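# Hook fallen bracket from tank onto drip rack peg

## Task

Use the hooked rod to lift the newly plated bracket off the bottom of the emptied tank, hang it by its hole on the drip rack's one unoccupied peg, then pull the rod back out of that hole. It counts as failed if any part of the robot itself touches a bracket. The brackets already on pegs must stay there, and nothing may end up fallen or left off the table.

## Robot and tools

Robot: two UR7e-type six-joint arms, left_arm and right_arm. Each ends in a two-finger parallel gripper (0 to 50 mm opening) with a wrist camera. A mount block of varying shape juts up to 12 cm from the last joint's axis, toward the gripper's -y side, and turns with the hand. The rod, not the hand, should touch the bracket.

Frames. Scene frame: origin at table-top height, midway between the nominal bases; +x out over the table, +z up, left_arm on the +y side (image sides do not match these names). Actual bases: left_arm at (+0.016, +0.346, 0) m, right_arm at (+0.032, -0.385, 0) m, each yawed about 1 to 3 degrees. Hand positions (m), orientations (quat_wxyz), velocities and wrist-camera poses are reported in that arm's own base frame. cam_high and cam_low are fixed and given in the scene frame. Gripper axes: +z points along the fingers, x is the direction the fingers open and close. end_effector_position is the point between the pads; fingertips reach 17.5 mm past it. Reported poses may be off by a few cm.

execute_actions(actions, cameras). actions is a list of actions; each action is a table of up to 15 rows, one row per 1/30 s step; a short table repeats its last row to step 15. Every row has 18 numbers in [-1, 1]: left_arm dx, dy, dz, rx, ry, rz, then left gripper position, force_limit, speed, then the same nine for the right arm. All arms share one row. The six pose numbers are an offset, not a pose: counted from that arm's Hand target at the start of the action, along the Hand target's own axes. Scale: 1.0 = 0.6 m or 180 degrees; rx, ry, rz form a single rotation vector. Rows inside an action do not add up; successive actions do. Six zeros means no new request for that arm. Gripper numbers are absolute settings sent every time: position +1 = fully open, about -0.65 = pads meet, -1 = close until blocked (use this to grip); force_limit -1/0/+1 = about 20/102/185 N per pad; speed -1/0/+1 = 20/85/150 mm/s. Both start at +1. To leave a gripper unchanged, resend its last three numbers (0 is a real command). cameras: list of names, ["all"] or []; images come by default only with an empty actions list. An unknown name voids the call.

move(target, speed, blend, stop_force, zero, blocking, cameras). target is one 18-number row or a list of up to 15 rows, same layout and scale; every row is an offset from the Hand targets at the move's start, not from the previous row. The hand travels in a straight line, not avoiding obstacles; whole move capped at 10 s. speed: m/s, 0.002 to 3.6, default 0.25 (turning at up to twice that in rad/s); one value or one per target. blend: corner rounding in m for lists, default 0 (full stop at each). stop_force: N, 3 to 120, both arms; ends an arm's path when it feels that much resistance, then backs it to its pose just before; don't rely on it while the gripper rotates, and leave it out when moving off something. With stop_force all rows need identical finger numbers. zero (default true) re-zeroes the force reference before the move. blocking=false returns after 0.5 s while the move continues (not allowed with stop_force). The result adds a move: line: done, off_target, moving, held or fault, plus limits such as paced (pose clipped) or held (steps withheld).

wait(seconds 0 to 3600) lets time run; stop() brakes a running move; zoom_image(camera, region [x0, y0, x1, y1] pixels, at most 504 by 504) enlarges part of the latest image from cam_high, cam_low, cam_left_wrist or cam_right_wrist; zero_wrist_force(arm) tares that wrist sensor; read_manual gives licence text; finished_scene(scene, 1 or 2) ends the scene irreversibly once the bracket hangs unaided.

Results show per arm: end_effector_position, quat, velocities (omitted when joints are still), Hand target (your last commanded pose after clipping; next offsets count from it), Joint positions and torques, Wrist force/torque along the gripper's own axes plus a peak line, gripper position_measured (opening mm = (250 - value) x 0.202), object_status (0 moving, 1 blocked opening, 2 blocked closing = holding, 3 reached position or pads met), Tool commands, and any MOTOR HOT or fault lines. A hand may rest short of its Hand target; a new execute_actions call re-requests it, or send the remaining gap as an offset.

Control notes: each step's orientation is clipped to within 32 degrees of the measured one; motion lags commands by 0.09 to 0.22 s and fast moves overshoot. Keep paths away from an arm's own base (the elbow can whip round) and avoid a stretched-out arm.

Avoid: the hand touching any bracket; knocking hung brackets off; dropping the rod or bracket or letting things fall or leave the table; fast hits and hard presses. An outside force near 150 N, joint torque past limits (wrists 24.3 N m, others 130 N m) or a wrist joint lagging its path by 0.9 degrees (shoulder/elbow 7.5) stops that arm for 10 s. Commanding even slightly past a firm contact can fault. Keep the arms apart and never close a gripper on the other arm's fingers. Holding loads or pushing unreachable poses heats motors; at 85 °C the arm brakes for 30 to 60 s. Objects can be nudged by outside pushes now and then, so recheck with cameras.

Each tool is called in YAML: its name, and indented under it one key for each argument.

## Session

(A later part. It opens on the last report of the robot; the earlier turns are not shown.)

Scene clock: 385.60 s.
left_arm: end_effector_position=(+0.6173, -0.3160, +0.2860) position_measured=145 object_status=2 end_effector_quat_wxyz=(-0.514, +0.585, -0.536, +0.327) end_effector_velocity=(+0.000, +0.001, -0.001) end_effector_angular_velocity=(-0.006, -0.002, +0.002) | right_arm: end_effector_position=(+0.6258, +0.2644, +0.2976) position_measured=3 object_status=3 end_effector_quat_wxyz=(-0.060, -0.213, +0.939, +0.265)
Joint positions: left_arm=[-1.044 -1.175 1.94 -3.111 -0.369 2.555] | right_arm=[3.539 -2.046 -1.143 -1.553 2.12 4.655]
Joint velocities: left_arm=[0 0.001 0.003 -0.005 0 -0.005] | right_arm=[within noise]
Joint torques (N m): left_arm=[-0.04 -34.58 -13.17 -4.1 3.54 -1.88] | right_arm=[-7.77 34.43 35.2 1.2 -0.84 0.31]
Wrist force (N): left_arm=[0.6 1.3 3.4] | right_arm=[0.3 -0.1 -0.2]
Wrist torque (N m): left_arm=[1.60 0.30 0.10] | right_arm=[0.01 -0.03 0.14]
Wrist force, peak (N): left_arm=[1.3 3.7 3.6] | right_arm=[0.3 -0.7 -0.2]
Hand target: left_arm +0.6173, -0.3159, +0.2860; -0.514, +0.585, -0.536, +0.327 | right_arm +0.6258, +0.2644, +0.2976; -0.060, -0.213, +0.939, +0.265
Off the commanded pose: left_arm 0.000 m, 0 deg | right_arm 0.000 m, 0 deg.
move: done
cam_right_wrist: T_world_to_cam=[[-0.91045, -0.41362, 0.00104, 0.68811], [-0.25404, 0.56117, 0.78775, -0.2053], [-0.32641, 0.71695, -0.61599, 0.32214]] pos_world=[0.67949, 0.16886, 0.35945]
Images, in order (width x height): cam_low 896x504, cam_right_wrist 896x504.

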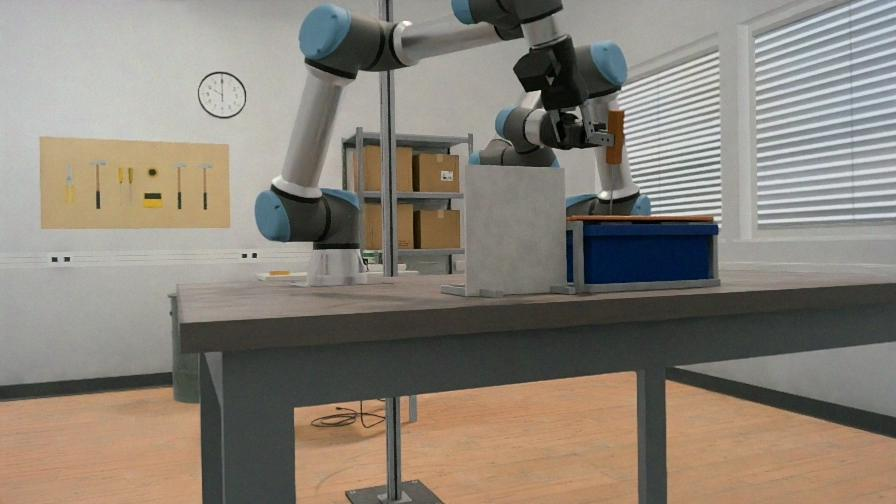

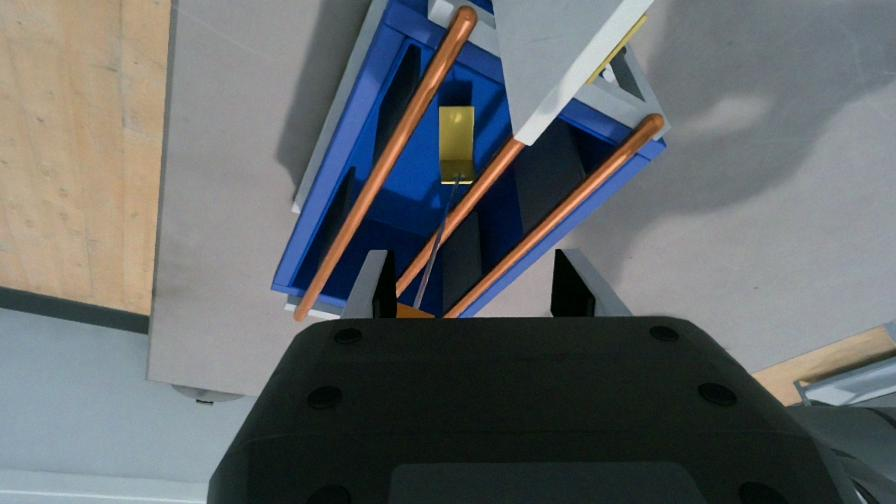

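move:
  target: [0.005,-0.0149,-0.0094,0.0696,0.0435,0.0092,-1,-0.3,-0.3,0,0,0,0,0,0,1,1,1]
  speed: 0.08
  cameras: ["cam_right_wrist","cam_high"]

zoom_image:
  camera: "cam_right_wrist"
  region: [400, 60, 560, 240]

Scene clock: 407.50 s.
left_arm: end_effector_position=(+0.6153, -0.3211, +0.2954) position_measured=145 object_status=2 end_effector_quat_wxyz=(+0.541, -0.494, +0.539, -0.415) | right_arm: end_effector_position=(+0.6258, +0.2644, +0.2976) position_measured=3 object_status=3 end_effector_quat_wxyz=(-0.060, -0.213, +0.939, +0.265)
Joint positions: left_arm=[-1.037 -1.021 1.933 -3.895 -0.451 3.173] | right_arm=[3.539 -2.046 -1.143 -1.553 2.12 4.655]
Joint torques (N m): left_arm=[-6.45 -54.08 -16.05 -3.09 2.79 1.01] | right_arm=[-7.66 34.79 35.26 1.3 -0.82 -0.26]
Wrist force (N): left_arm=[0.5 1.2 -0.8] | right_arm=[0.4 -0.4 -0.4]
Wrist torque (N m): left_arm=[0.92 0.28 0.23] | right_arm=[-0.04 -0.06 0.14]
Wrist force, peak (N): left_arm=[1.1 3.0 3.2] | right_arm=[0.8 -0.8 0.0]
Hand target: left_arm +0.6152, -0.3211, +0.2954; +0.541, -0.494, +0.539, -0.415 | right_arm +0.6258, +0.2644, +0.2976; -0.060, -0.213, +0.939, +0.265
Off the commanded pose: left_arm 0.000 m, 0 deg | right_arm 0.000 m, 0 deg.
move: done
cam_right_wrist: T_world_to_cam=[[-0.91045, -0.41362, 0.00104, 0.68811], [-0.25404, 0.56117, 0.78775, -0.2053], [-0.32641, 0.71695, -0.61599, 0.32214]] pos_world=[0.67949, 0.16886, 0.35945]
Images, in order (width x height): cam_high 896x504, cam_right_wrist 896x504.

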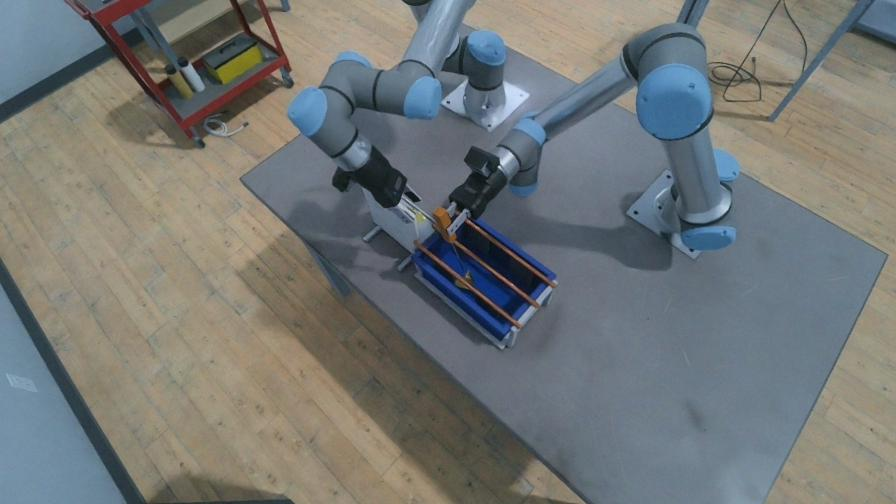

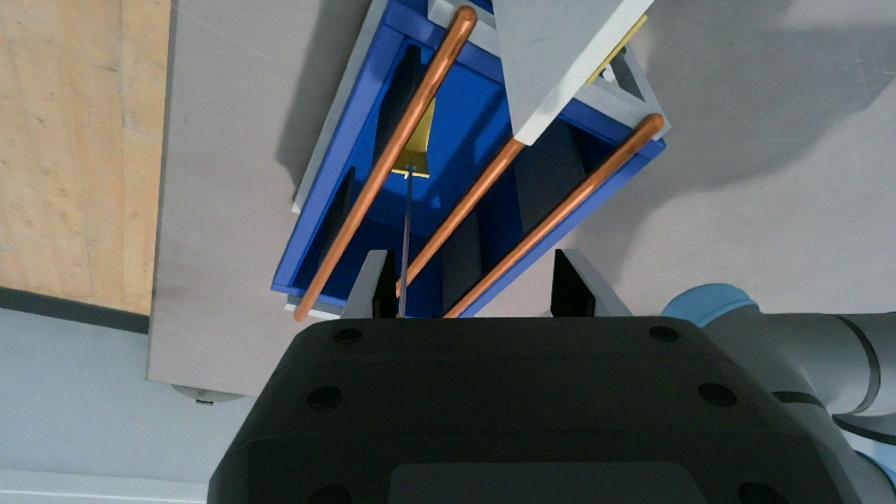

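Scaled by 2.800 from the camera's image (finer frame: 1280x720).

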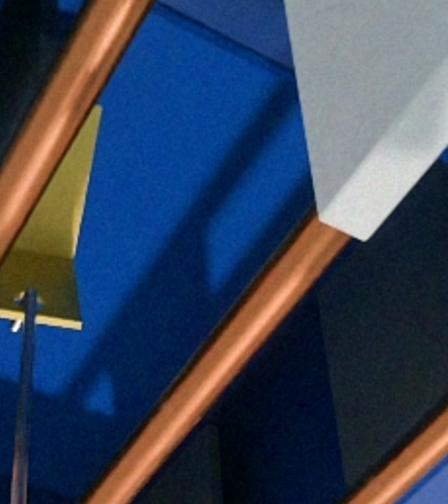

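move:
  target: [0,0.0014,-0.0195,0.0087,0.0491,0.0035,-1,-0.3,-0.3,0,0,0,0,0,0,1,1,1]
  speed: 0.08
  cameras: ["cam_right_wrist","cam_high"]

zoom_image:
  camera: "cam_right_wrist"
  region: [360, 60, 520, 240]

zoom_image:
  camera: "cam_high"
  region: [390, 190, 570, 330]

Scene clock: 449.17 s.
left_arm: end_effector_position=(+0.6036, -0.3219, +0.2955) position_measured=145 object_status=2 end_effector_quat_wxyz=(+0.507, -0.450, +0.576, -0.457) | right_arm: end_effector_position=(+0.6258, +0.2644, +0.2976) position_measured=3 object_status=3 end_effector_quat_wxyz=(-0.060, -0.213, +0.939, +0.265)
Joint positions: left_arm=[-1.015 -1.071 2.03 -3.984 -0.629 3.222] | right_arm=[3.539 -2.046 -1.143 -1.553 2.12 4.655]
Joint torques (N m): left_arm=[-7.18 -26.43 -25.06 -0.5 1.66 -1.9] | right_arm=[-6.02 34.95 35.24 1.16 -0.98 -1.14]
Wrist force (N): left_arm=[0.8 1.0 -0.6] | right_arm=[0.1 -0.3 -0.2]
Wrist torque (N m): left_arm=[0.89 0.22 0.15] | right_arm=[-0.02 0.00 0.15]
Wrist force, peak (N): left_arm=[0.8 1.5 -0.9] | right_arm=[0.7 -0.5 -0.4]
Hand target: left_arm +0.6035, -0.3220, +0.2954; +0.507, -0.450, +0.576, -0.457 | right_arm +0.6258, +0.2644, +0.2976; -0.060, -0.213, +0.939, +0.265
Off the commanded pose: left_arm 0.000 m, 0 deg | right_arm 0.000 m, 0 deg.
move: done
cam_right_wrist: T_world_to_cam=[[-0.91045, -0.41362, 0.00104, 0.68811], [-0.25404, 0.56117, 0.78775, -0.2053], [-0.32641, 0.71695, -0.61599, 0.32214]] pos_world=[0.67949, 0.16886, 0.35945]
Images, in order (width x height): cam_high 896x504, cam_right_wrist 896x504.

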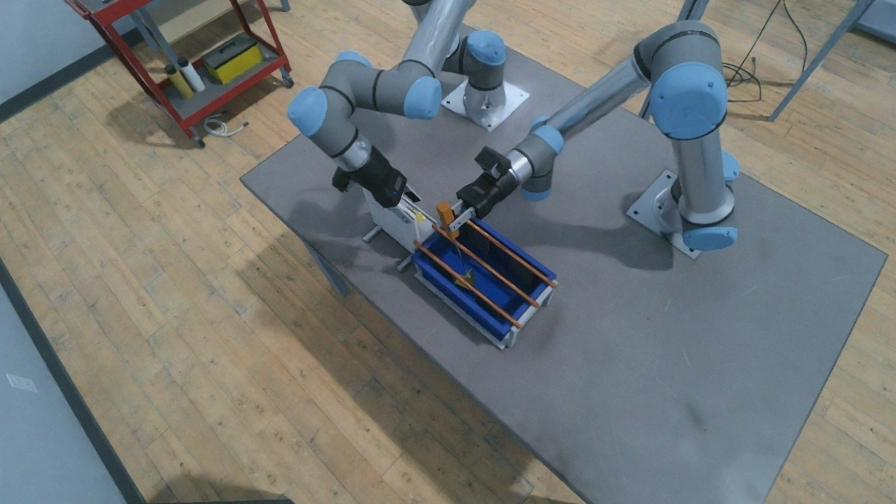

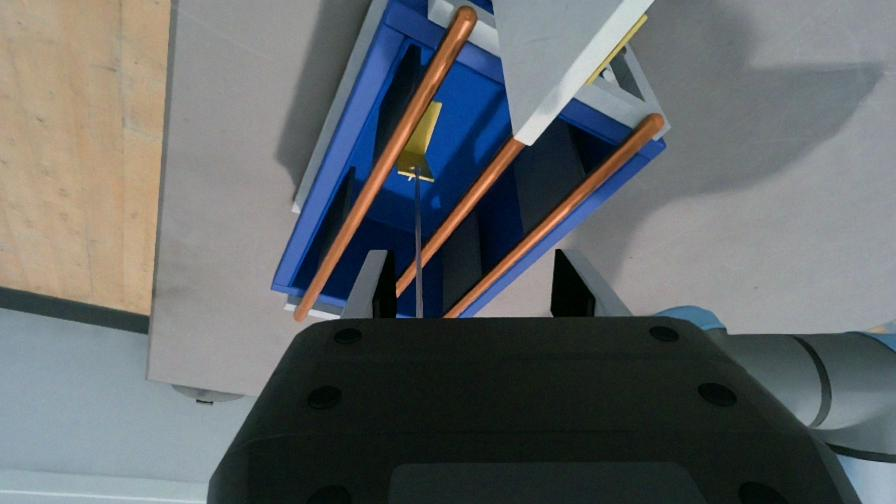

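Scaled by 2.800 from the camera's image (finer frame: 1280x720).

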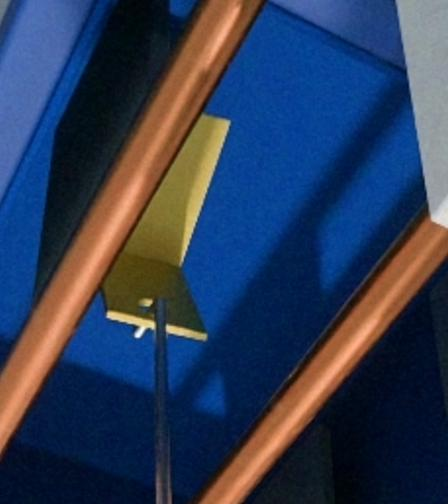

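Scaled by 2.800 from the camera's image (finer frame: 1280x720).

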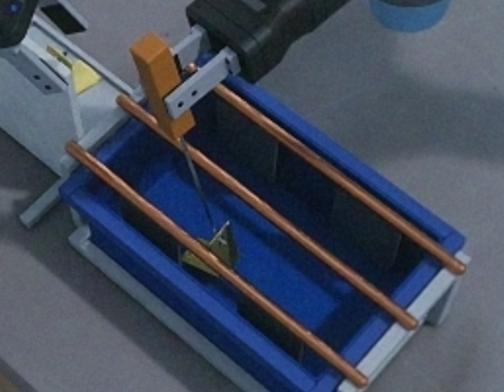

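move:
  target: [-0.0093,-0.0568,-0.0140,0,0,0,-1,-0.3,-0.3,0,0,0,0,0,0,1,1,1]
  speed: 0.06
  cameras: ["cam_right_wrist"]

zoom_image:
  camera: "cam_right_wrist"
  region: [360, 60, 520, 240]

Scene clock: 463.77 s.
left_arm: end_effector_position=(+0.5975, -0.3220, +0.3305) position_measured=145 object_status=2 end_effector_quat_wxyz=(+0.507, -0.450, +0.576, -0.457) | right_arm: end_effector_position=(+0.6258, +0.2644, +0.2976) position_measured=3 object_status=3 end_effector_quat_wxyz=(-0.060, -0.213, +0.939, +0.265)
Joint positions: left_arm=[-1.027 -1.151 2.028 -3.899 -0.617 3.219] | right_arm=[3.539 -2.046 -1.143 -1.553 2.12 4.655]
Joint torques (N m): left_arm=[6.9 -24.56 -17.91 -3.27 -0.9 -1.43] | right_arm=[-5.77 35.05 34.59 1.3 -0.94 -1.19]
Wrist force (N): left_arm=[0.8 1.0 -0.6] | right_arm=[0.3 -0.4 -0.4]
Wrist torque (N m): left_arm=[0.89 0.21 0.28] | right_arm=[-0.04 -0.04 0.15]
Wrist force, peak (N): left_arm=[0.9 2.4 -0.6] | right_arm=[0.2 -0.4 -0.7]
Hand target: left_arm +0.5975, -0.3220, +0.3304; +0.507, -0.450, +0.576, -0.457 | right_arm +0.6258, +0.2644, +0.2976; -0.060, -0.213, +0.939, +0.265
Off the commanded pose: left_arm 0.000 m, 0 deg | right_arm 0.000 m, 0 deg.
move: done
cam_right_wrist: T_world_to_cam=[[-0.91045, -0.41362, 0.00104, 0.68811], [-0.25404, 0.56117, 0.78775, -0.2053], [-0.32641, 0.71695, -0.61599, 0.32214]] pos_world=[0.67949, 0.16886, 0.35945]

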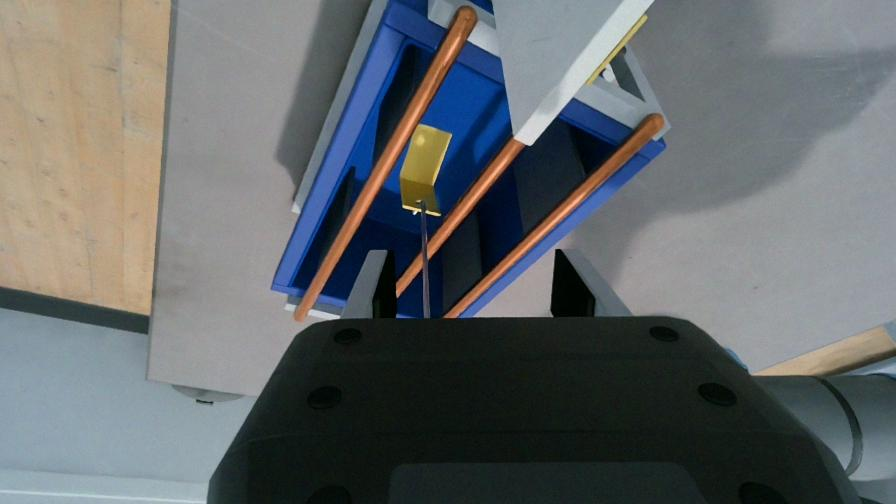

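Scaled by 2.800 from the camera's image (finer frame: 1280x720).

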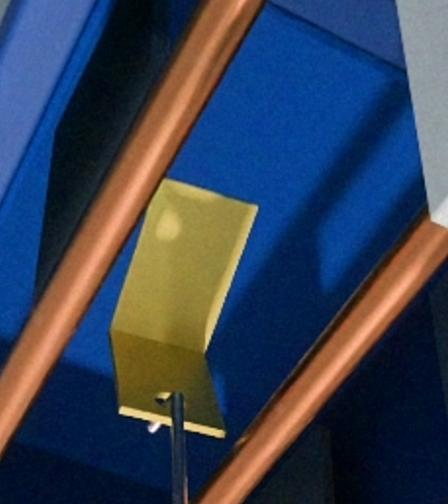

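move:
  target:
    - [-0.0006,-0.0004,0.0075,0,0,0,-1,-0.3,-0.3,0,0,0,0,0,0,1,1,1]
    - [-0.0179,-0.0986,0.0005,0,0,0,-1,-0.3,-0.3,0,0,0,0,0,0,1,1,1]
  speed: 0.06
  blend: 0.001
  cameras: ["cam_right_wrist"]

zoom_image:
  camera: "cam_right_wrist"
  region: [360, 100, 520, 280]

Scene clock: 489.07 s.
left_arm: end_effector_position=(+0.6019, -0.3220, +0.3905) position_measured=145 object_status=2 end_effector_quat_wxyz=(+0.507, -0.450, +0.576, -0.457) | right_arm: end_effector_position=(+0.6258, +0.2644, +0.2976) position_measured=3 object_status=3 end_effector_quat_wxyz=(-0.060, -0.213, +0.939, +0.265)
Joint positions: left_arm=[-1.018 -1.256 1.971 -3.74 -0.626 3.221] | right_arm=[3.539 -2.046 -1.143 -1.553 2.12 4.655]
Joint torques (N m): left_arm=[-6.55 -22.59 -13.66 -3.2 2.62 -1.65] | right_arm=[-6.42 35.73 34.68 1.27 -0.99 -1.13]
Wrist force (N): left_arm=[0.5 1.2 -0.8] | right_arm=[0.3 -0.3 0.0]
Wrist torque (N m): left_arm=[0.91 0.29 0.18] | right_arm=[-0.01 -0.05 0.15]
Wrist force, peak (N): left_arm=[1.4 2.6 0.3] | right_arm=[0.4 -0.4 -0.6]
Hand target: left_arm +0.6020, -0.3220, +0.3904; +0.507, -0.450, +0.576, -0.457 | right_arm +0.6258, +0.2644, +0.2976; -0.060, -0.213, +0.939, +0.265
Off the commanded pose: left_arm 0.000 m, 0 deg | right_arm 0.000 m, 0 deg.
move: done
cam_right_wrist: T_world_to_cam=[[-0.91045, -0.41362, 0.00104, 0.68811], [-0.25404, 0.56117, 0.78775, -0.2053], [-0.32641, 0.71695, -0.61599, 0.32214]] pos_world=[0.67949, 0.16886, 0.35945]

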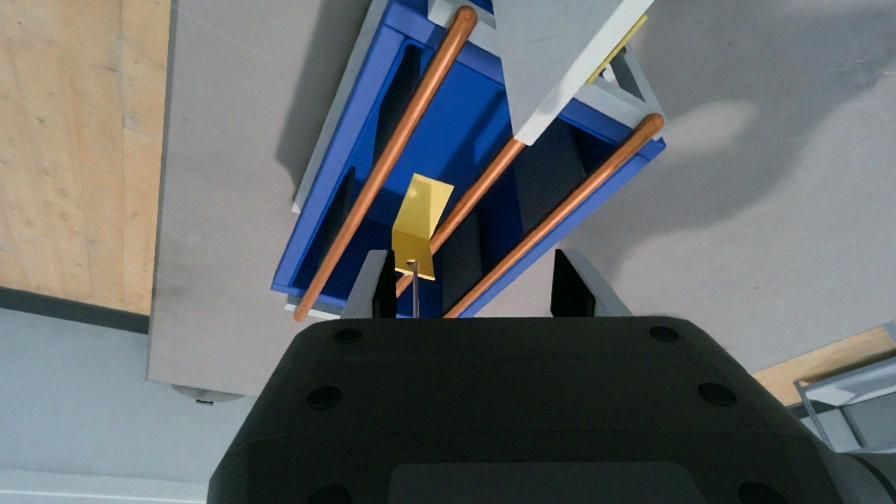

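Scaled by 2.800 from the camera's image (finer frame: 1280x720).

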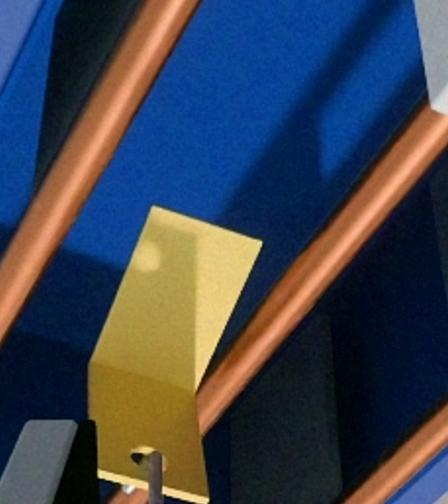

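move:
  target:
    - [-0.0004,-0.0003,0.005,0,0,0,-1,-0.3,-0.3,0,0,0,0,0,0,1,1,1]
    - [-0.0322,-0.1804,-0.0078,0,0,0,-1,-0.3,-0.3,0.4525,0.0088,-0.1555,0,0,0,1,1,1]
    - [-0.0322,-0.1804,-0.0078,0,0,0,-1,-0.3,-0.3,0.4525,0.0088,-0.1555,0.4445,-0.2309,-0.5483,1,1,1]
    - [-0.0322,-0.1804,-0.0078,0,0,0,-1,-0.3,-0.3,0.4733,-0.1684,0.0662,0.4445,-0.2309,-0.5483,1,1,1]
  speed: [0.06,0.2,0.5,0.3]
  blend: [0.001,0.02,0.02,0]
  cameras: ["cam_right_wrist","cam_high","cam_low"]

Scene clock: 511.43 s.
left_arm: end_effector_position=(+0.6048, -0.3220, +0.5004) position_measured=145 object_status=2 end_effector_quat_wxyz=(+0.507, -0.450, +0.576, -0.457) | right_arm: end_effector_position=(+0.3960, +0.0937, +0.2986) position_measured=3 object_status=3 end_effector_quat_wxyz=(-0.534, +0.681, -0.393, +0.311)
Joint positions: left_arm=[-1.013 -1.399 1.824 -3.451 -0.631 3.222] | right_arm=[3.797 -1.17 -2.806 0.592 1.44 3.17]
Joint torques (N m): left_arm=[6.96 -18.98 -17.98 -0.53 -1.62 1.14] | right_arm=[5.27 12.45 26.53 1.23 -2.4 -0.25]
Wrist force (N): left_arm=[0.5 1.1 -1.2] | right_arm=[0.6 1.1 -0.2]
Wrist torque (N m): left_arm=[0.91 0.31 0.19] | right_arm=[0.31 0.15 0.55]
Wrist force, peak (N): left_arm=[1.2 3.4 -0.2] | right_arm=[-0.3 14.0 5.8]
Hand target: left_arm +0.6048, -0.3220, +0.5004; +0.507, -0.450, +0.576, -0.457 | right_arm +0.3960, +0.0937, +0.2986; -0.534, +0.681, -0.393, +0.311 (not the last commanded pose)
Off the commanded pose: left_arm 0.000 m, 0 deg | right_arm 0.088 m, 1 deg.
move: held (right_arm; a check stopped the path); path passed 3 of 4 targets; limits=held
pose unreachable (right arm): on one or more control steps of this call, first in action 0 (counted from 0), this arm could not follow its commanded pose, so it was not sent that pose on those steps. It may still have moved: this result reports where it is.
cause: moving toward the commanded pose would bring two parts of the arm too close to each other (joints 3 (elbow) and 4 (wrist 1) lie between them).
cam_right_wrist: T_world_to_cam=[[0.50269, -0.86433, -0.01512, -0.10435], [-0.49251, -0.27198, -0.82672, 0.48593], [0.71045, 0.42303, -0.56241, -0.02882]] pos_world=[0.31226, 0.05416, 0.38394]
Images, in order (width x height): cam_high 896x504, cam_low 896x504, cam_right_wrist 896x504.

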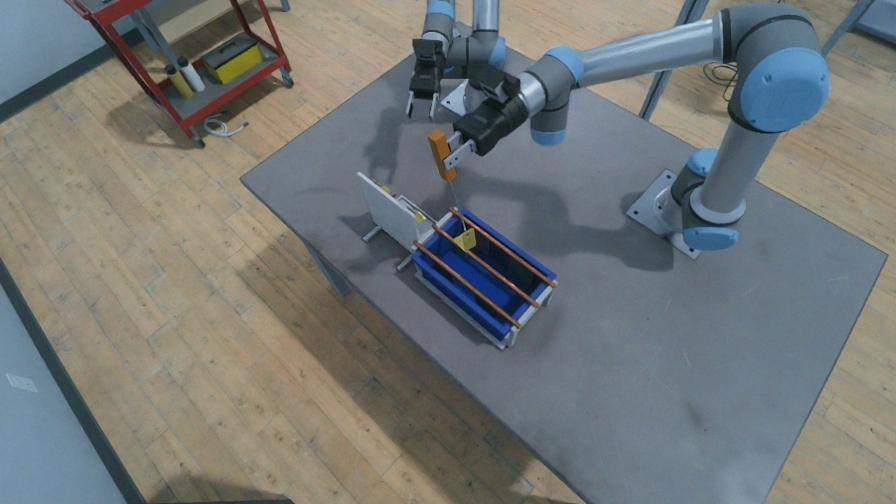

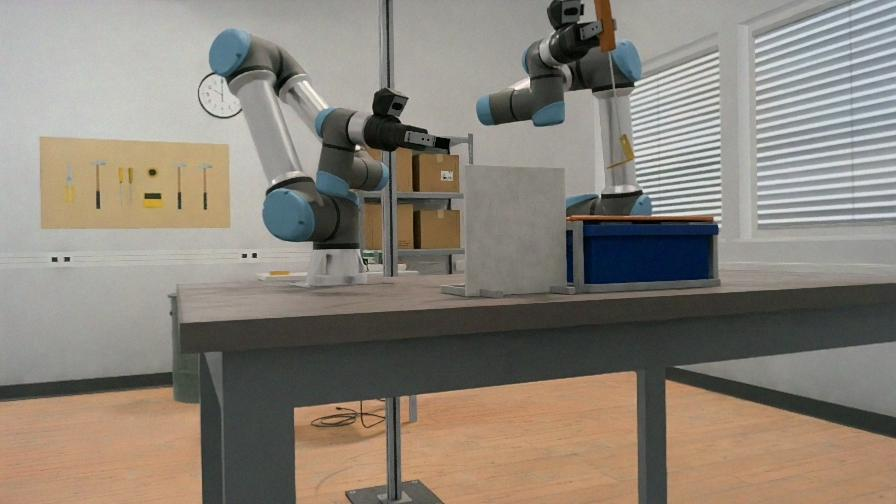

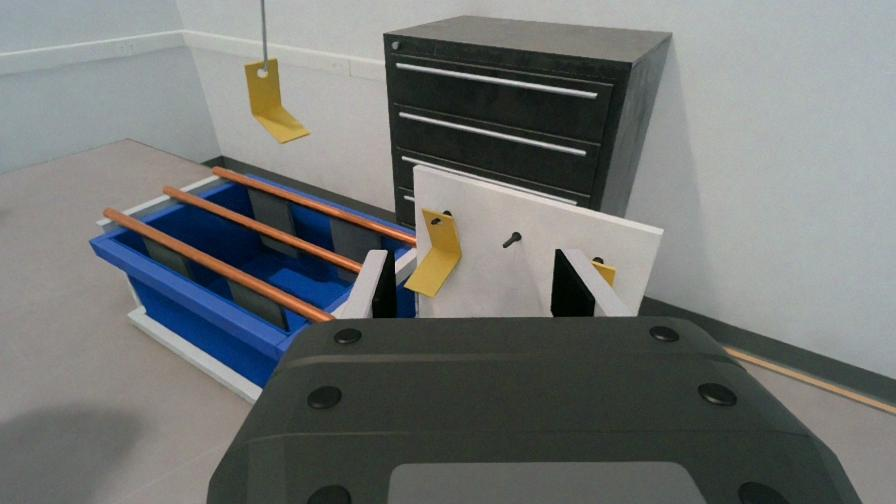

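move:
  target:
    - [0.0542,0.0119,-0.1684,0.0242,0.4680,0.0690,-1,-0.3,-0.3,0,0,0,0,0,0,1,1,1]
    - [0.4104,-0.0128,-0.1074,0.0242,0.4680,0.0690,-1,-0.3,-0.3,0,0,0,0,0,0,1,1,1]
  speed: [0.3,0.15]
  blend: 0.02
  cameras: ["cam_right_wrist","cam_high","cam_low"]

Scene clock: 546.40 s.
left_arm: end_effector_position=(+0.5213, -0.5605, +0.4696) position_measured=145 object_status=2 end_effector_quat_wxyz=(+0.048, +0.049, +0.792, -0.607) | right_arm: end_effector_position=(+0.3960, +0.0937, +0.2986) position_measured=3 object_status=3 end_effector_quat_wxyz=(-0.534, +0.681, -0.393, +0.311)
Joint positions: left_arm=[-0.764 -1.146 1.421 -3.053 -2.326 3.538] | right_arm=[3.797 -1.17 -2.806 0.592 1.44 3.17]
Joint torques (N m): left_arm=[-4.08 -47.72 -31.48 -1.99 -2.28 1.49] | right_arm=[5.93 12.04 7.02 2.65 -2.3 1.74]
Wrist force (N): left_arm=[0.2 0.9 -1.3] | right_arm=[0.1 1.2 -0.1]
Wrist torque (N m): left_arm=[0.78 0.30 0.19] | right_arm=[0.32 0.23 0.54]
Wrist force, peak (N): left_arm=[0.4 1.3 -3.3] | right_arm=[0.8 1.7 0.0]
Hand target: left_arm +0.5213, -0.5606, +0.4697; +0.048, +0.049, +0.792, -0.607 | right_arm +0.3960, +0.0937, +0.2986; -0.534, +0.681, -0.393, +0.311
Off the commanded pose: left_arm 0.000 m, 0 deg | right_arm 0.000 m, 0 deg.
move: done
cam_right_wrist: T_world_to_cam=[[0.50268, -0.86434, -0.01515, -0.10433], [-0.49246, -0.27191, -0.82677, 0.48594], [0.71049, 0.42306, -0.56234, -0.02886]] pos_world=[0.31226, 0.05416, 0.38394]
Images, in order (width x height): cam_high 896x504, cam_low 896x504, cam_right_wrist 896x504.

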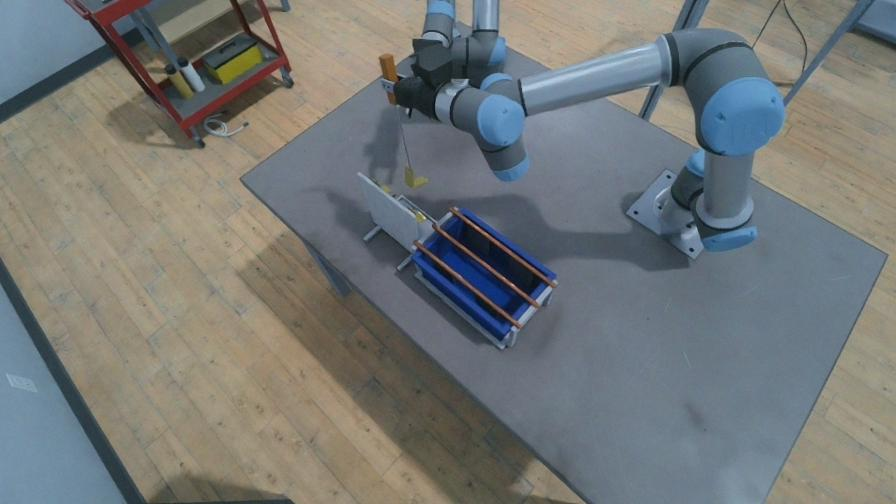

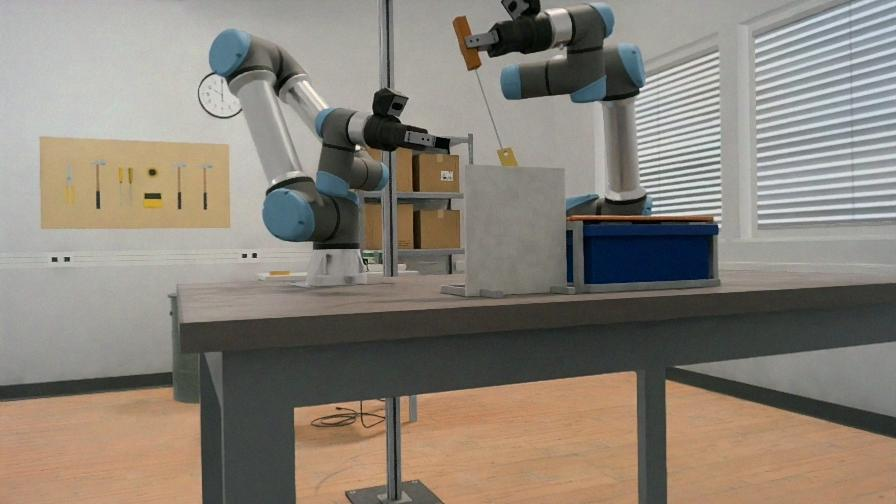

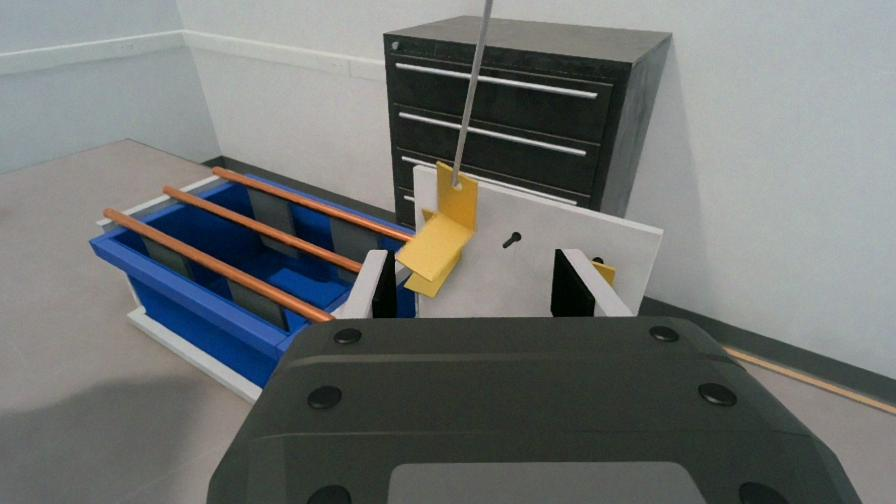

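move:
  target: [-0.0282,0.0612,0.0400,0,0,0,-1,-0.3,-0.3,0.0172,0.1318,0.0863,0,0,0,1,1,1]
  speed: 0.08
  cameras: ["cam_right_wrist"]

zoom_image:
  camera: "cam_right_wrist"
  region: [360, 60, 640, 300]

Scene clock: 564.73 s.
left_arm: end_effector_position=(+0.5435, -0.5746, +0.4306) position_measured=145 object_status=2 end_effector_quat_wxyz=(+0.048, +0.049, +0.792, -0.607) | right_arm: end_effector_position=(+0.4287, +0.1001, +0.2096) position_measured=3 object_status=3 end_effector_quat_wxyz=(-0.534, +0.681, -0.393, +0.311)
Joint positions: left_arm=[-0.755 -1.058 1.391 -3.109 -2.334 3.542] | right_arm=[3.704 -1.887 -2.803 1.309 1.53 3.147]
Joint torques (N m): left_arm=[-1.05 -61.16 -19.23 -1.2 -1.68 0.19] | right_arm=[6.03 4.19 -6.59 4.84 -2.23 1.66]
Wrist force (N): left_arm=[0.2 1.0 -1.3] | right_arm=[0.5 1.0 0.1]
Wrist torque (N m): left_arm=[0.83 0.32 0.10] | right_arm=[0.26 0.17 0.55]
Wrist force, peak (N): left_arm=[-0.2 1.9 -0.9] | right_arm=[0.5 2.4 0.6]
Hand target: left_arm +0.5435, -0.5746, +0.4307; +0.048, +0.049, +0.792, -0.607 | right_arm +0.4286, +0.1001, +0.2096; -0.534, +0.681, -0.393, +0.311
Off the commanded pose: left_arm 0.000 m, 0 deg | right_arm 0.000 m, 0 deg.
move: done
cam_right_wrist: T_world_to_cam=[[0.50264, -0.86436, -0.01512, -0.11644], [-0.49243, -0.27189, -0.82679, 0.43017], [0.71054, 0.42303, -0.5623, -0.10485]] pos_world=[0.34486, 0.06066, 0.29495]

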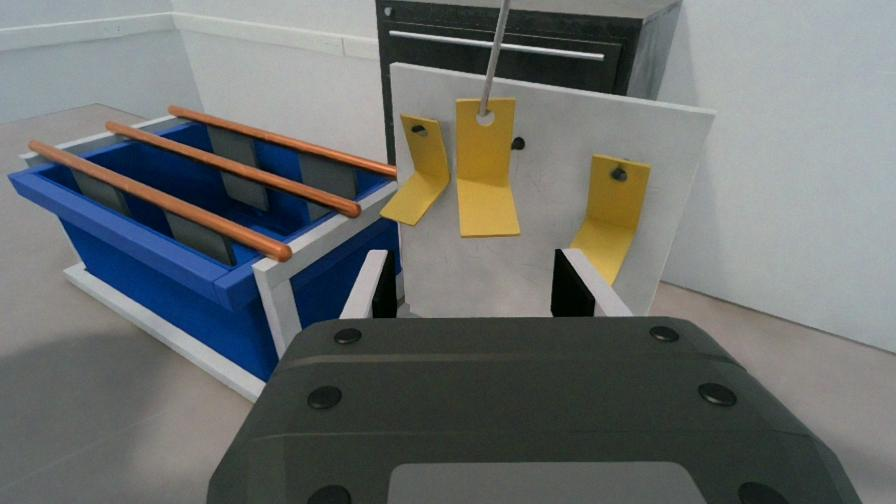

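Scaled by 1.800 from the camera's image (finer frame: 1280x720).

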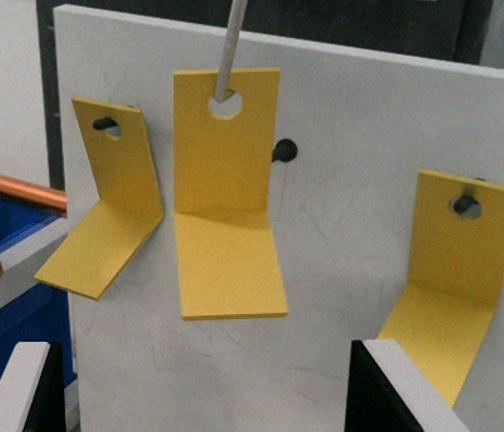

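move:
  target: [-0.0120,0.0175,0.0188,0,0,0,-1,-0.3,-0.3,0,0,0,0,0,0,1,1,1]
  speed: 0.03
  cameras: ["cam_right_wrist"]

zoom_image:
  camera: "cam_right_wrist"
  region: [460, 70, 580, 190]

Scene clock: 593.37 s.
left_arm: end_effector_position=(+0.5523, -0.5830, +0.4186) position_measured=145 object_status=2 end_effector_quat_wxyz=(+0.048, +0.049, +0.792, -0.607) | right_arm: end_effector_position=(+0.4286, +0.1001, +0.2095) position_measured=3 object_status=3 end_effector_quat_wxyz=(-0.534, +0.681, -0.393, +0.311)
Joint positions: left_arm=[-0.755 -1.021 1.365 -3.12 -2.334 3.542] | right_arm=[3.704 -1.888 -2.803 1.309 1.53 3.148]
Joint torques (N m): left_arm=[-6.37 -62.71 -19.67 -1.73 1.38 -1.61] | right_arm=[5.48 22.18 -6.51 1.09 -1.04 1.65]
Wrist force (N): left_arm=[0.1 0.6 -1.4] | right_arm=[0.5 0.9 0.2]
Wrist torque (N m): left_arm=[0.78 0.34 0.10] | right_arm=[0.25 0.16 0.54]
Wrist force, peak (N): left_arm=[-0.3 1.7 -1.1] | right_arm=[0.6 1.6 -0.1]
Hand target: left_arm +0.5522, -0.5829, +0.4187; +0.048, +0.049, +0.792, -0.607 | right_arm +0.4286, +0.1001, +0.2096; -0.534, +0.681, -0.393, +0.311
Off the commanded pose: left_arm 0.000 m, 0 deg | right_arm 0.000 m, 0 deg.
move: done
cam_right_wrist: T_world_to_cam=[[0.50265, -0.86436, -0.01519, -0.11643], [-0.49255, -0.2719, -0.82672, 0.43011], [0.71045, 0.42303, -0.56241, -0.10484]] pos_world=[0.34486, 0.06066, 0.29484]

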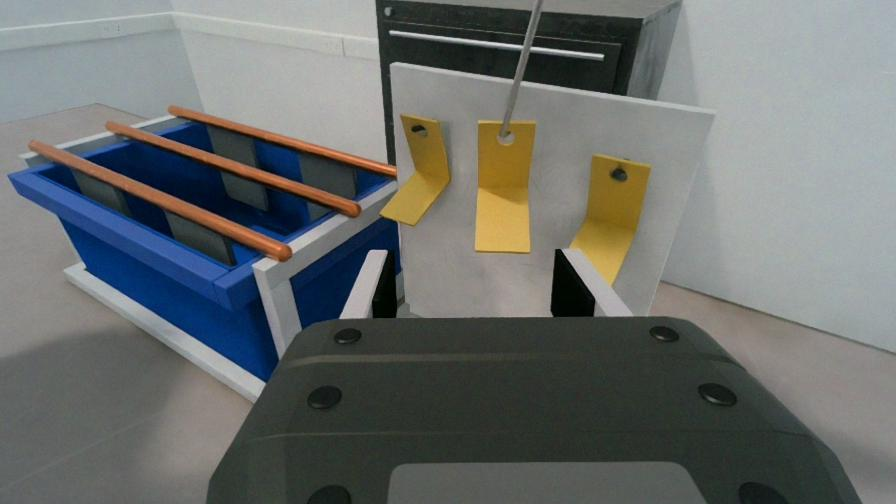

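Scaled by 4.200 from the camera's image (finer frame: 1280x720).

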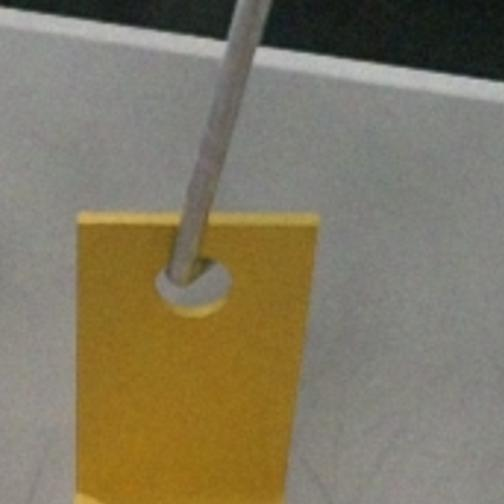

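move:
  target: [0.0035,0.0180,-0.0107,0,0,0,-1,-0.3,-0.3,0,0,0,0,0,0,1,1,1]
  speed: 0.03
  stop_force: 4
  cameras: ["cam_right_wrist"]

zoom_image:
  camera: "cam_right_wrist"
  region: [450, 90, 570, 210]

Scene clock: 613.23 s.
left_arm: end_effector_position=(+0.5515, -0.5739, +0.4097) position_measured=145 object_status=2 end_effector_quat_wxyz=(+0.048, +0.049, +0.792, -0.607) | right_arm: end_effector_position=(+0.4286, +0.1001, +0.2096) position_measured=3 object_status=3 end_effector_quat_wxyz=(-0.534, +0.681, -0.393, +0.311)
Joint positions: left_arm=[-0.746 -1.027 1.398 -3.144 -2.343 3.547] | right_arm=[3.704 -1.888 -2.803 1.309 1.53 3.148]
Joint torques (N m): left_arm=[-7.05 -37.19 -36.32 -1.31 1.78 -1.5] | right_arm=[5.14 29.64 -5.79 1.07 -2.21 1.46]
Wrist force (N): left_arm=[-0.1 1.1 -1.3] | right_arm=[0.8 0.8 0.3]
Wrist torque (N m): left_arm=[0.84 0.36 0.10] | right_arm=[0.24 0.10 0.55]
Wrist force, peak (N): left_arm=[0.2 1.5 -1.7] | right_arm=[0.6 1.5 0.1]
Hand target: left_arm +0.5515, -0.5739, +0.4097; +0.048, +0.049, +0.792, -0.607 | right_arm +0.4286, +0.1001, +0.2096; -0.534, +0.681, -0.393, +0.311
Off the commanded pose: left_arm 0.000 m, 0 deg | right_arm 0.000 m, 0 deg.
move: done
cam_right_wrist: T_world_to_cam=[[0.50268, -0.86434, -0.01515, -0.11645], [-0.49246, -0.27191, -0.82677, 0.43009], [0.71049, 0.42306, -0.56234, -0.10488]] pos_world=[0.34486, 0.06066, 0.29484]

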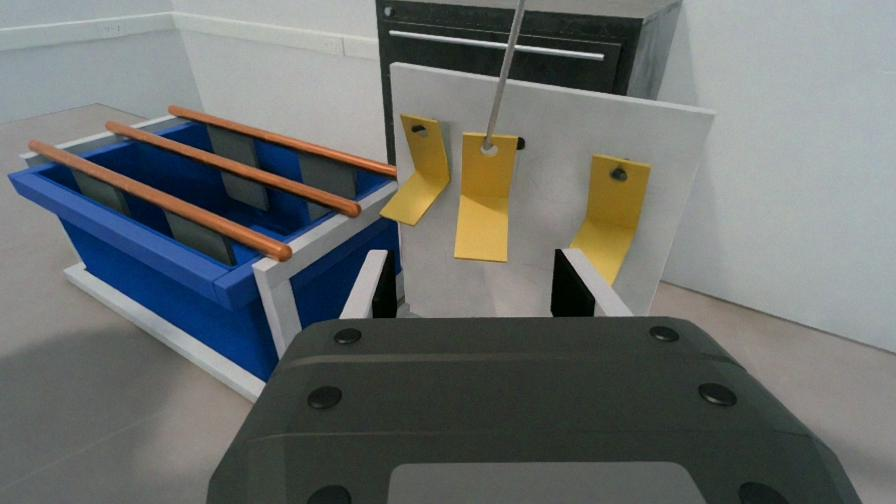

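Scaled by 4.200 from the camera's image (finer frame: 1280x720).

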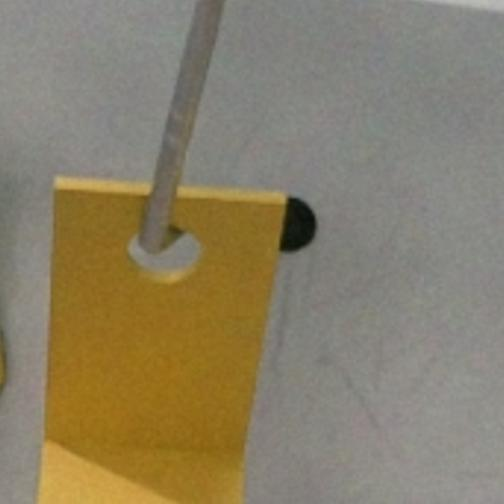

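move:
  target: [-0.0125,0.0055,0.0010,0,0,0,-1,-0.3,-0.3,0,0,0,0,0,0,1,1,1]
  speed: 0.03
  stop_force: 4
  cameras: ["cam_right_wrist"]

zoom_image:
  camera: "cam_right_wrist"
  region: [450, 90, 570, 210]

Scene clock: 633.73 s.
left_arm: end_effector_position=(+0.5594, -0.5737, +0.4074) position_measured=145 object_status=2 end_effector_quat_wxyz=(+0.048, +0.049, +0.792, -0.607) | right_arm: end_effector_position=(+0.4286, +0.1001, +0.2096) position_measured=3 object_status=3 end_effector_quat_wxyz=(-0.534, +0.681, -0.393, +0.311)
Joint positions: left_arm=[-0.737 -1.01 1.377 -3.136 -2.351 3.551] | right_arm=[3.704 -1.888 -2.803 1.309 1.53 3.148]
Joint torques (N m): left_arm=[-7.23 -63.07 -18.91 -4.33 1.85 -1.61] | right_arm=[5.16 29.38 -5.89 1 -2.24 1.38]
Wrist force (N): left_arm=[-0.1 1.0 -1.2] | right_arm=[0.6 1.1 0.3]
Wrist torque (N m): left_arm=[0.83 0.38 0.10] | right_arm=[0.30 0.14 0.54]
Wrist force, peak (N): left_arm=[0.1 1.2 -1.5] | right_arm=[0.7 1.5 0.1]
Hand target: left_arm +0.5594, -0.5737, +0.4074; +0.048, +0.049, +0.792, -0.607 | right_arm +0.4286, +0.1001, +0.2096; -0.534, +0.681, -0.393, +0.311
Off the commanded pose: left_arm 0.000 m, 0 deg | right_arm 0.000 m, 0 deg.
move: done
cam_right_wrist: T_world_to_cam=[[0.50268, -0.86434, -0.01515, -0.11645], [-0.49246, -0.27191, -0.82677, 0.43009], [0.71049, 0.42306, -0.56234, -0.10488]] pos_world=[0.34486, 0.06066, 0.29484]

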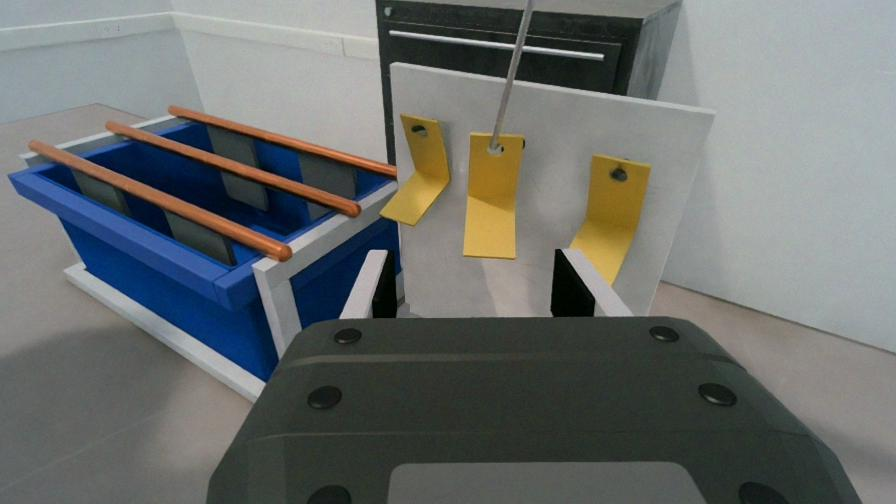

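Scaled by 4.200 from the camera's image (finer frame: 1280x720).

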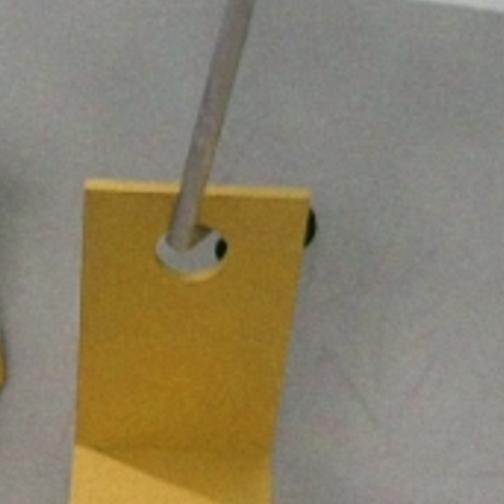

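move:
  target: [-0.0048,-0.0003,0.0042,0,0,0,-1,-0.3,-0.3,0,0,0,0,0,0,1,1,1]
  speed: 0.02
  stop_force: 4
  cameras: ["cam_right_wrist"]

zoom_image:
  camera: "cam_right_wrist"
  region: [450, 90, 570, 210]

Scene clock: 650.37 s.
left_arm: end_effector_position=(+0.5623, -0.5763, +0.4073) position_measured=145 object_status=2 end_effector_quat_wxyz=(+0.048, +0.049, +0.792, -0.607) | right_arm: end_effector_position=(+0.4286, +0.1001, +0.2096) position_measured=3 object_status=3 end_effector_quat_wxyz=(-0.534, +0.681, -0.393, +0.311)
Joint positions: left_arm=[-0.737 -1.001 1.364 -3.131 -2.351 3.551] | right_arm=[3.704 -1.888 -2.803 1.309 1.53 3.148]
Joint torques (N m): left_arm=[7.73 -63.79 -19.03 -4.33 -3.24 1.5] | right_arm=[5.12 29.26 -5.62 1.15 -2.07 1.31]
Wrist force (N): left_arm=[0.0 0.9 -1.4] | right_arm=[0.5 0.9 -0.1]
Wrist torque (N m): left_arm=[0.81 0.37 0.11] | right_arm=[0.25 0.17 0.54]
Wrist force, peak (N): left_arm=[0.0 1.2 -1.4] | right_arm=[0.7 1.5 0.3]
Hand target: left_arm +0.5623, -0.5763, +0.4073; +0.048, +0.049, +0.792, -0.607 | right_arm +0.4286, +0.1001, +0.2096; -0.534, +0.681, -0.393, +0.311
Off the commanded pose: left_arm 0.000 m, 0 deg | right_arm 0.000 m, 0 deg.
move: done
cam_right_wrist: T_world_to_cam=[[0.50268, -0.86434, -0.01515, -0.11645], [-0.49246, -0.27191, -0.82677, 0.43009], [0.71049, 0.42306, -0.56234, -0.10488]] pos_world=[0.34486, 0.06066, 0.29484]

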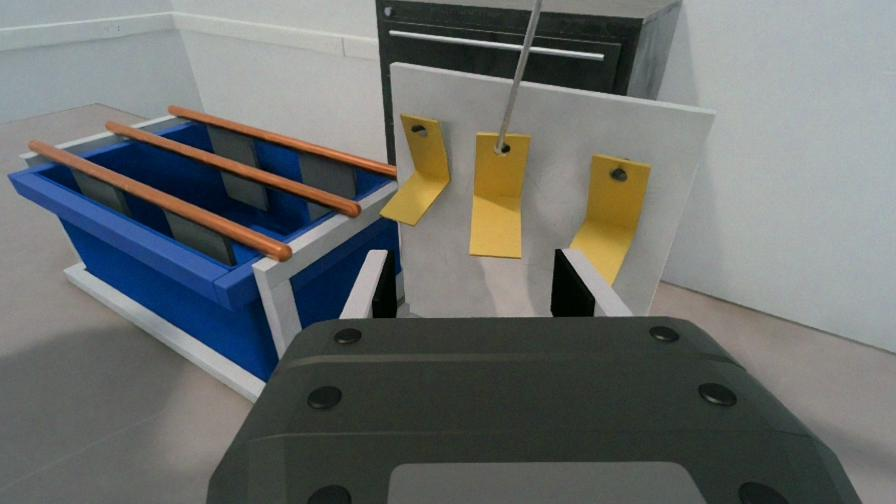

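Scaled by 4.200 from the camera's image (finer frame: 1280x720).

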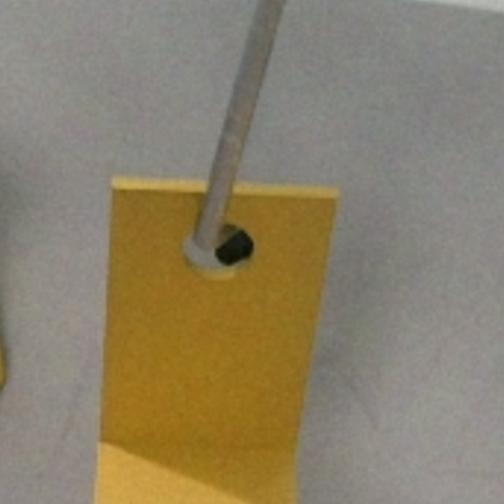

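move:
  target: [-0.005,0.0001,0.0003,0,0,0,-1,-0.3,-0.3,0,0,0,0,0,0,1,1,1]
  speed: 0.02
  stop_force: 4
  cameras: ["cam_right_wrist"]

zoom_image:
  camera: "cam_right_wrist"
  region: [470, 110, 540, 180]

Scene clock: 666.07 s.
left_arm: end_effector_position=(+0.5653, -0.5765, +0.4076) position_measured=145 object_status=2 end_effector_quat_wxyz=(+0.048, +0.049, +0.792, -0.607) | right_arm: end_effector_position=(+0.4286, +0.1001, +0.2096) position_measured=3 object_status=3 end_effector_quat_wxyz=(-0.534, +0.681, -0.393, +0.311)
Joint positions: left_arm=[-0.734 -0.996 1.353 -3.126 -2.354 3.553] | right_arm=[3.704 -1.888 -2.803 1.309 1.53 3.148]
Joint torques (N m): left_arm=[-6.25 -63.33 -19.32 -4.26 0.2 -0.21] | right_arm=[5.46 29.14 -5.37 1.16 -2.02 1.33]
Wrist force (N): left_arm=[0.1 0.6 -1.3] | right_arm=[0.4 1.1 0.2]
Wrist torque (N m): left_arm=[0.78 0.35 0.11] | right_arm=[0.29 0.17 0.54]
Wrist force, peak (N): left_arm=[0.0 1.4 -1.4] | right_arm=[0.8 1.5 0.0]
Hand target: left_arm +0.5652, -0.5765, +0.4076; +0.048, +0.049, +0.792, -0.607 | right_arm +0.4286, +0.1001, +0.2096; -0.534, +0.681, -0.393, +0.311
Off the commanded pose: left_arm 0.000 m, 0 deg | right_arm 0.000 m, 0 deg.
move: done
cam_right_wrist: T_world_to_cam=[[0.50268, -0.86434, -0.01515, -0.11645], [-0.49246, -0.27191, -0.82677, 0.43009], [0.71049, 0.42306, -0.56234, -0.10488]] pos_world=[0.34486, 0.06066, 0.29484]

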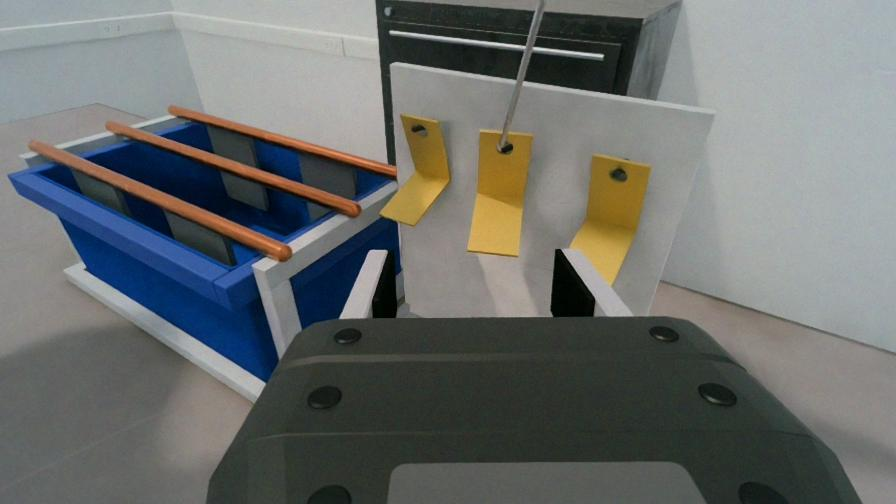

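Scaled by 7.200 from the camera's image (finer frame: 1280x720).

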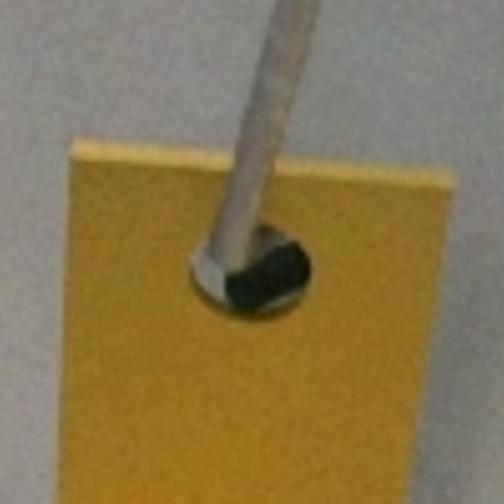

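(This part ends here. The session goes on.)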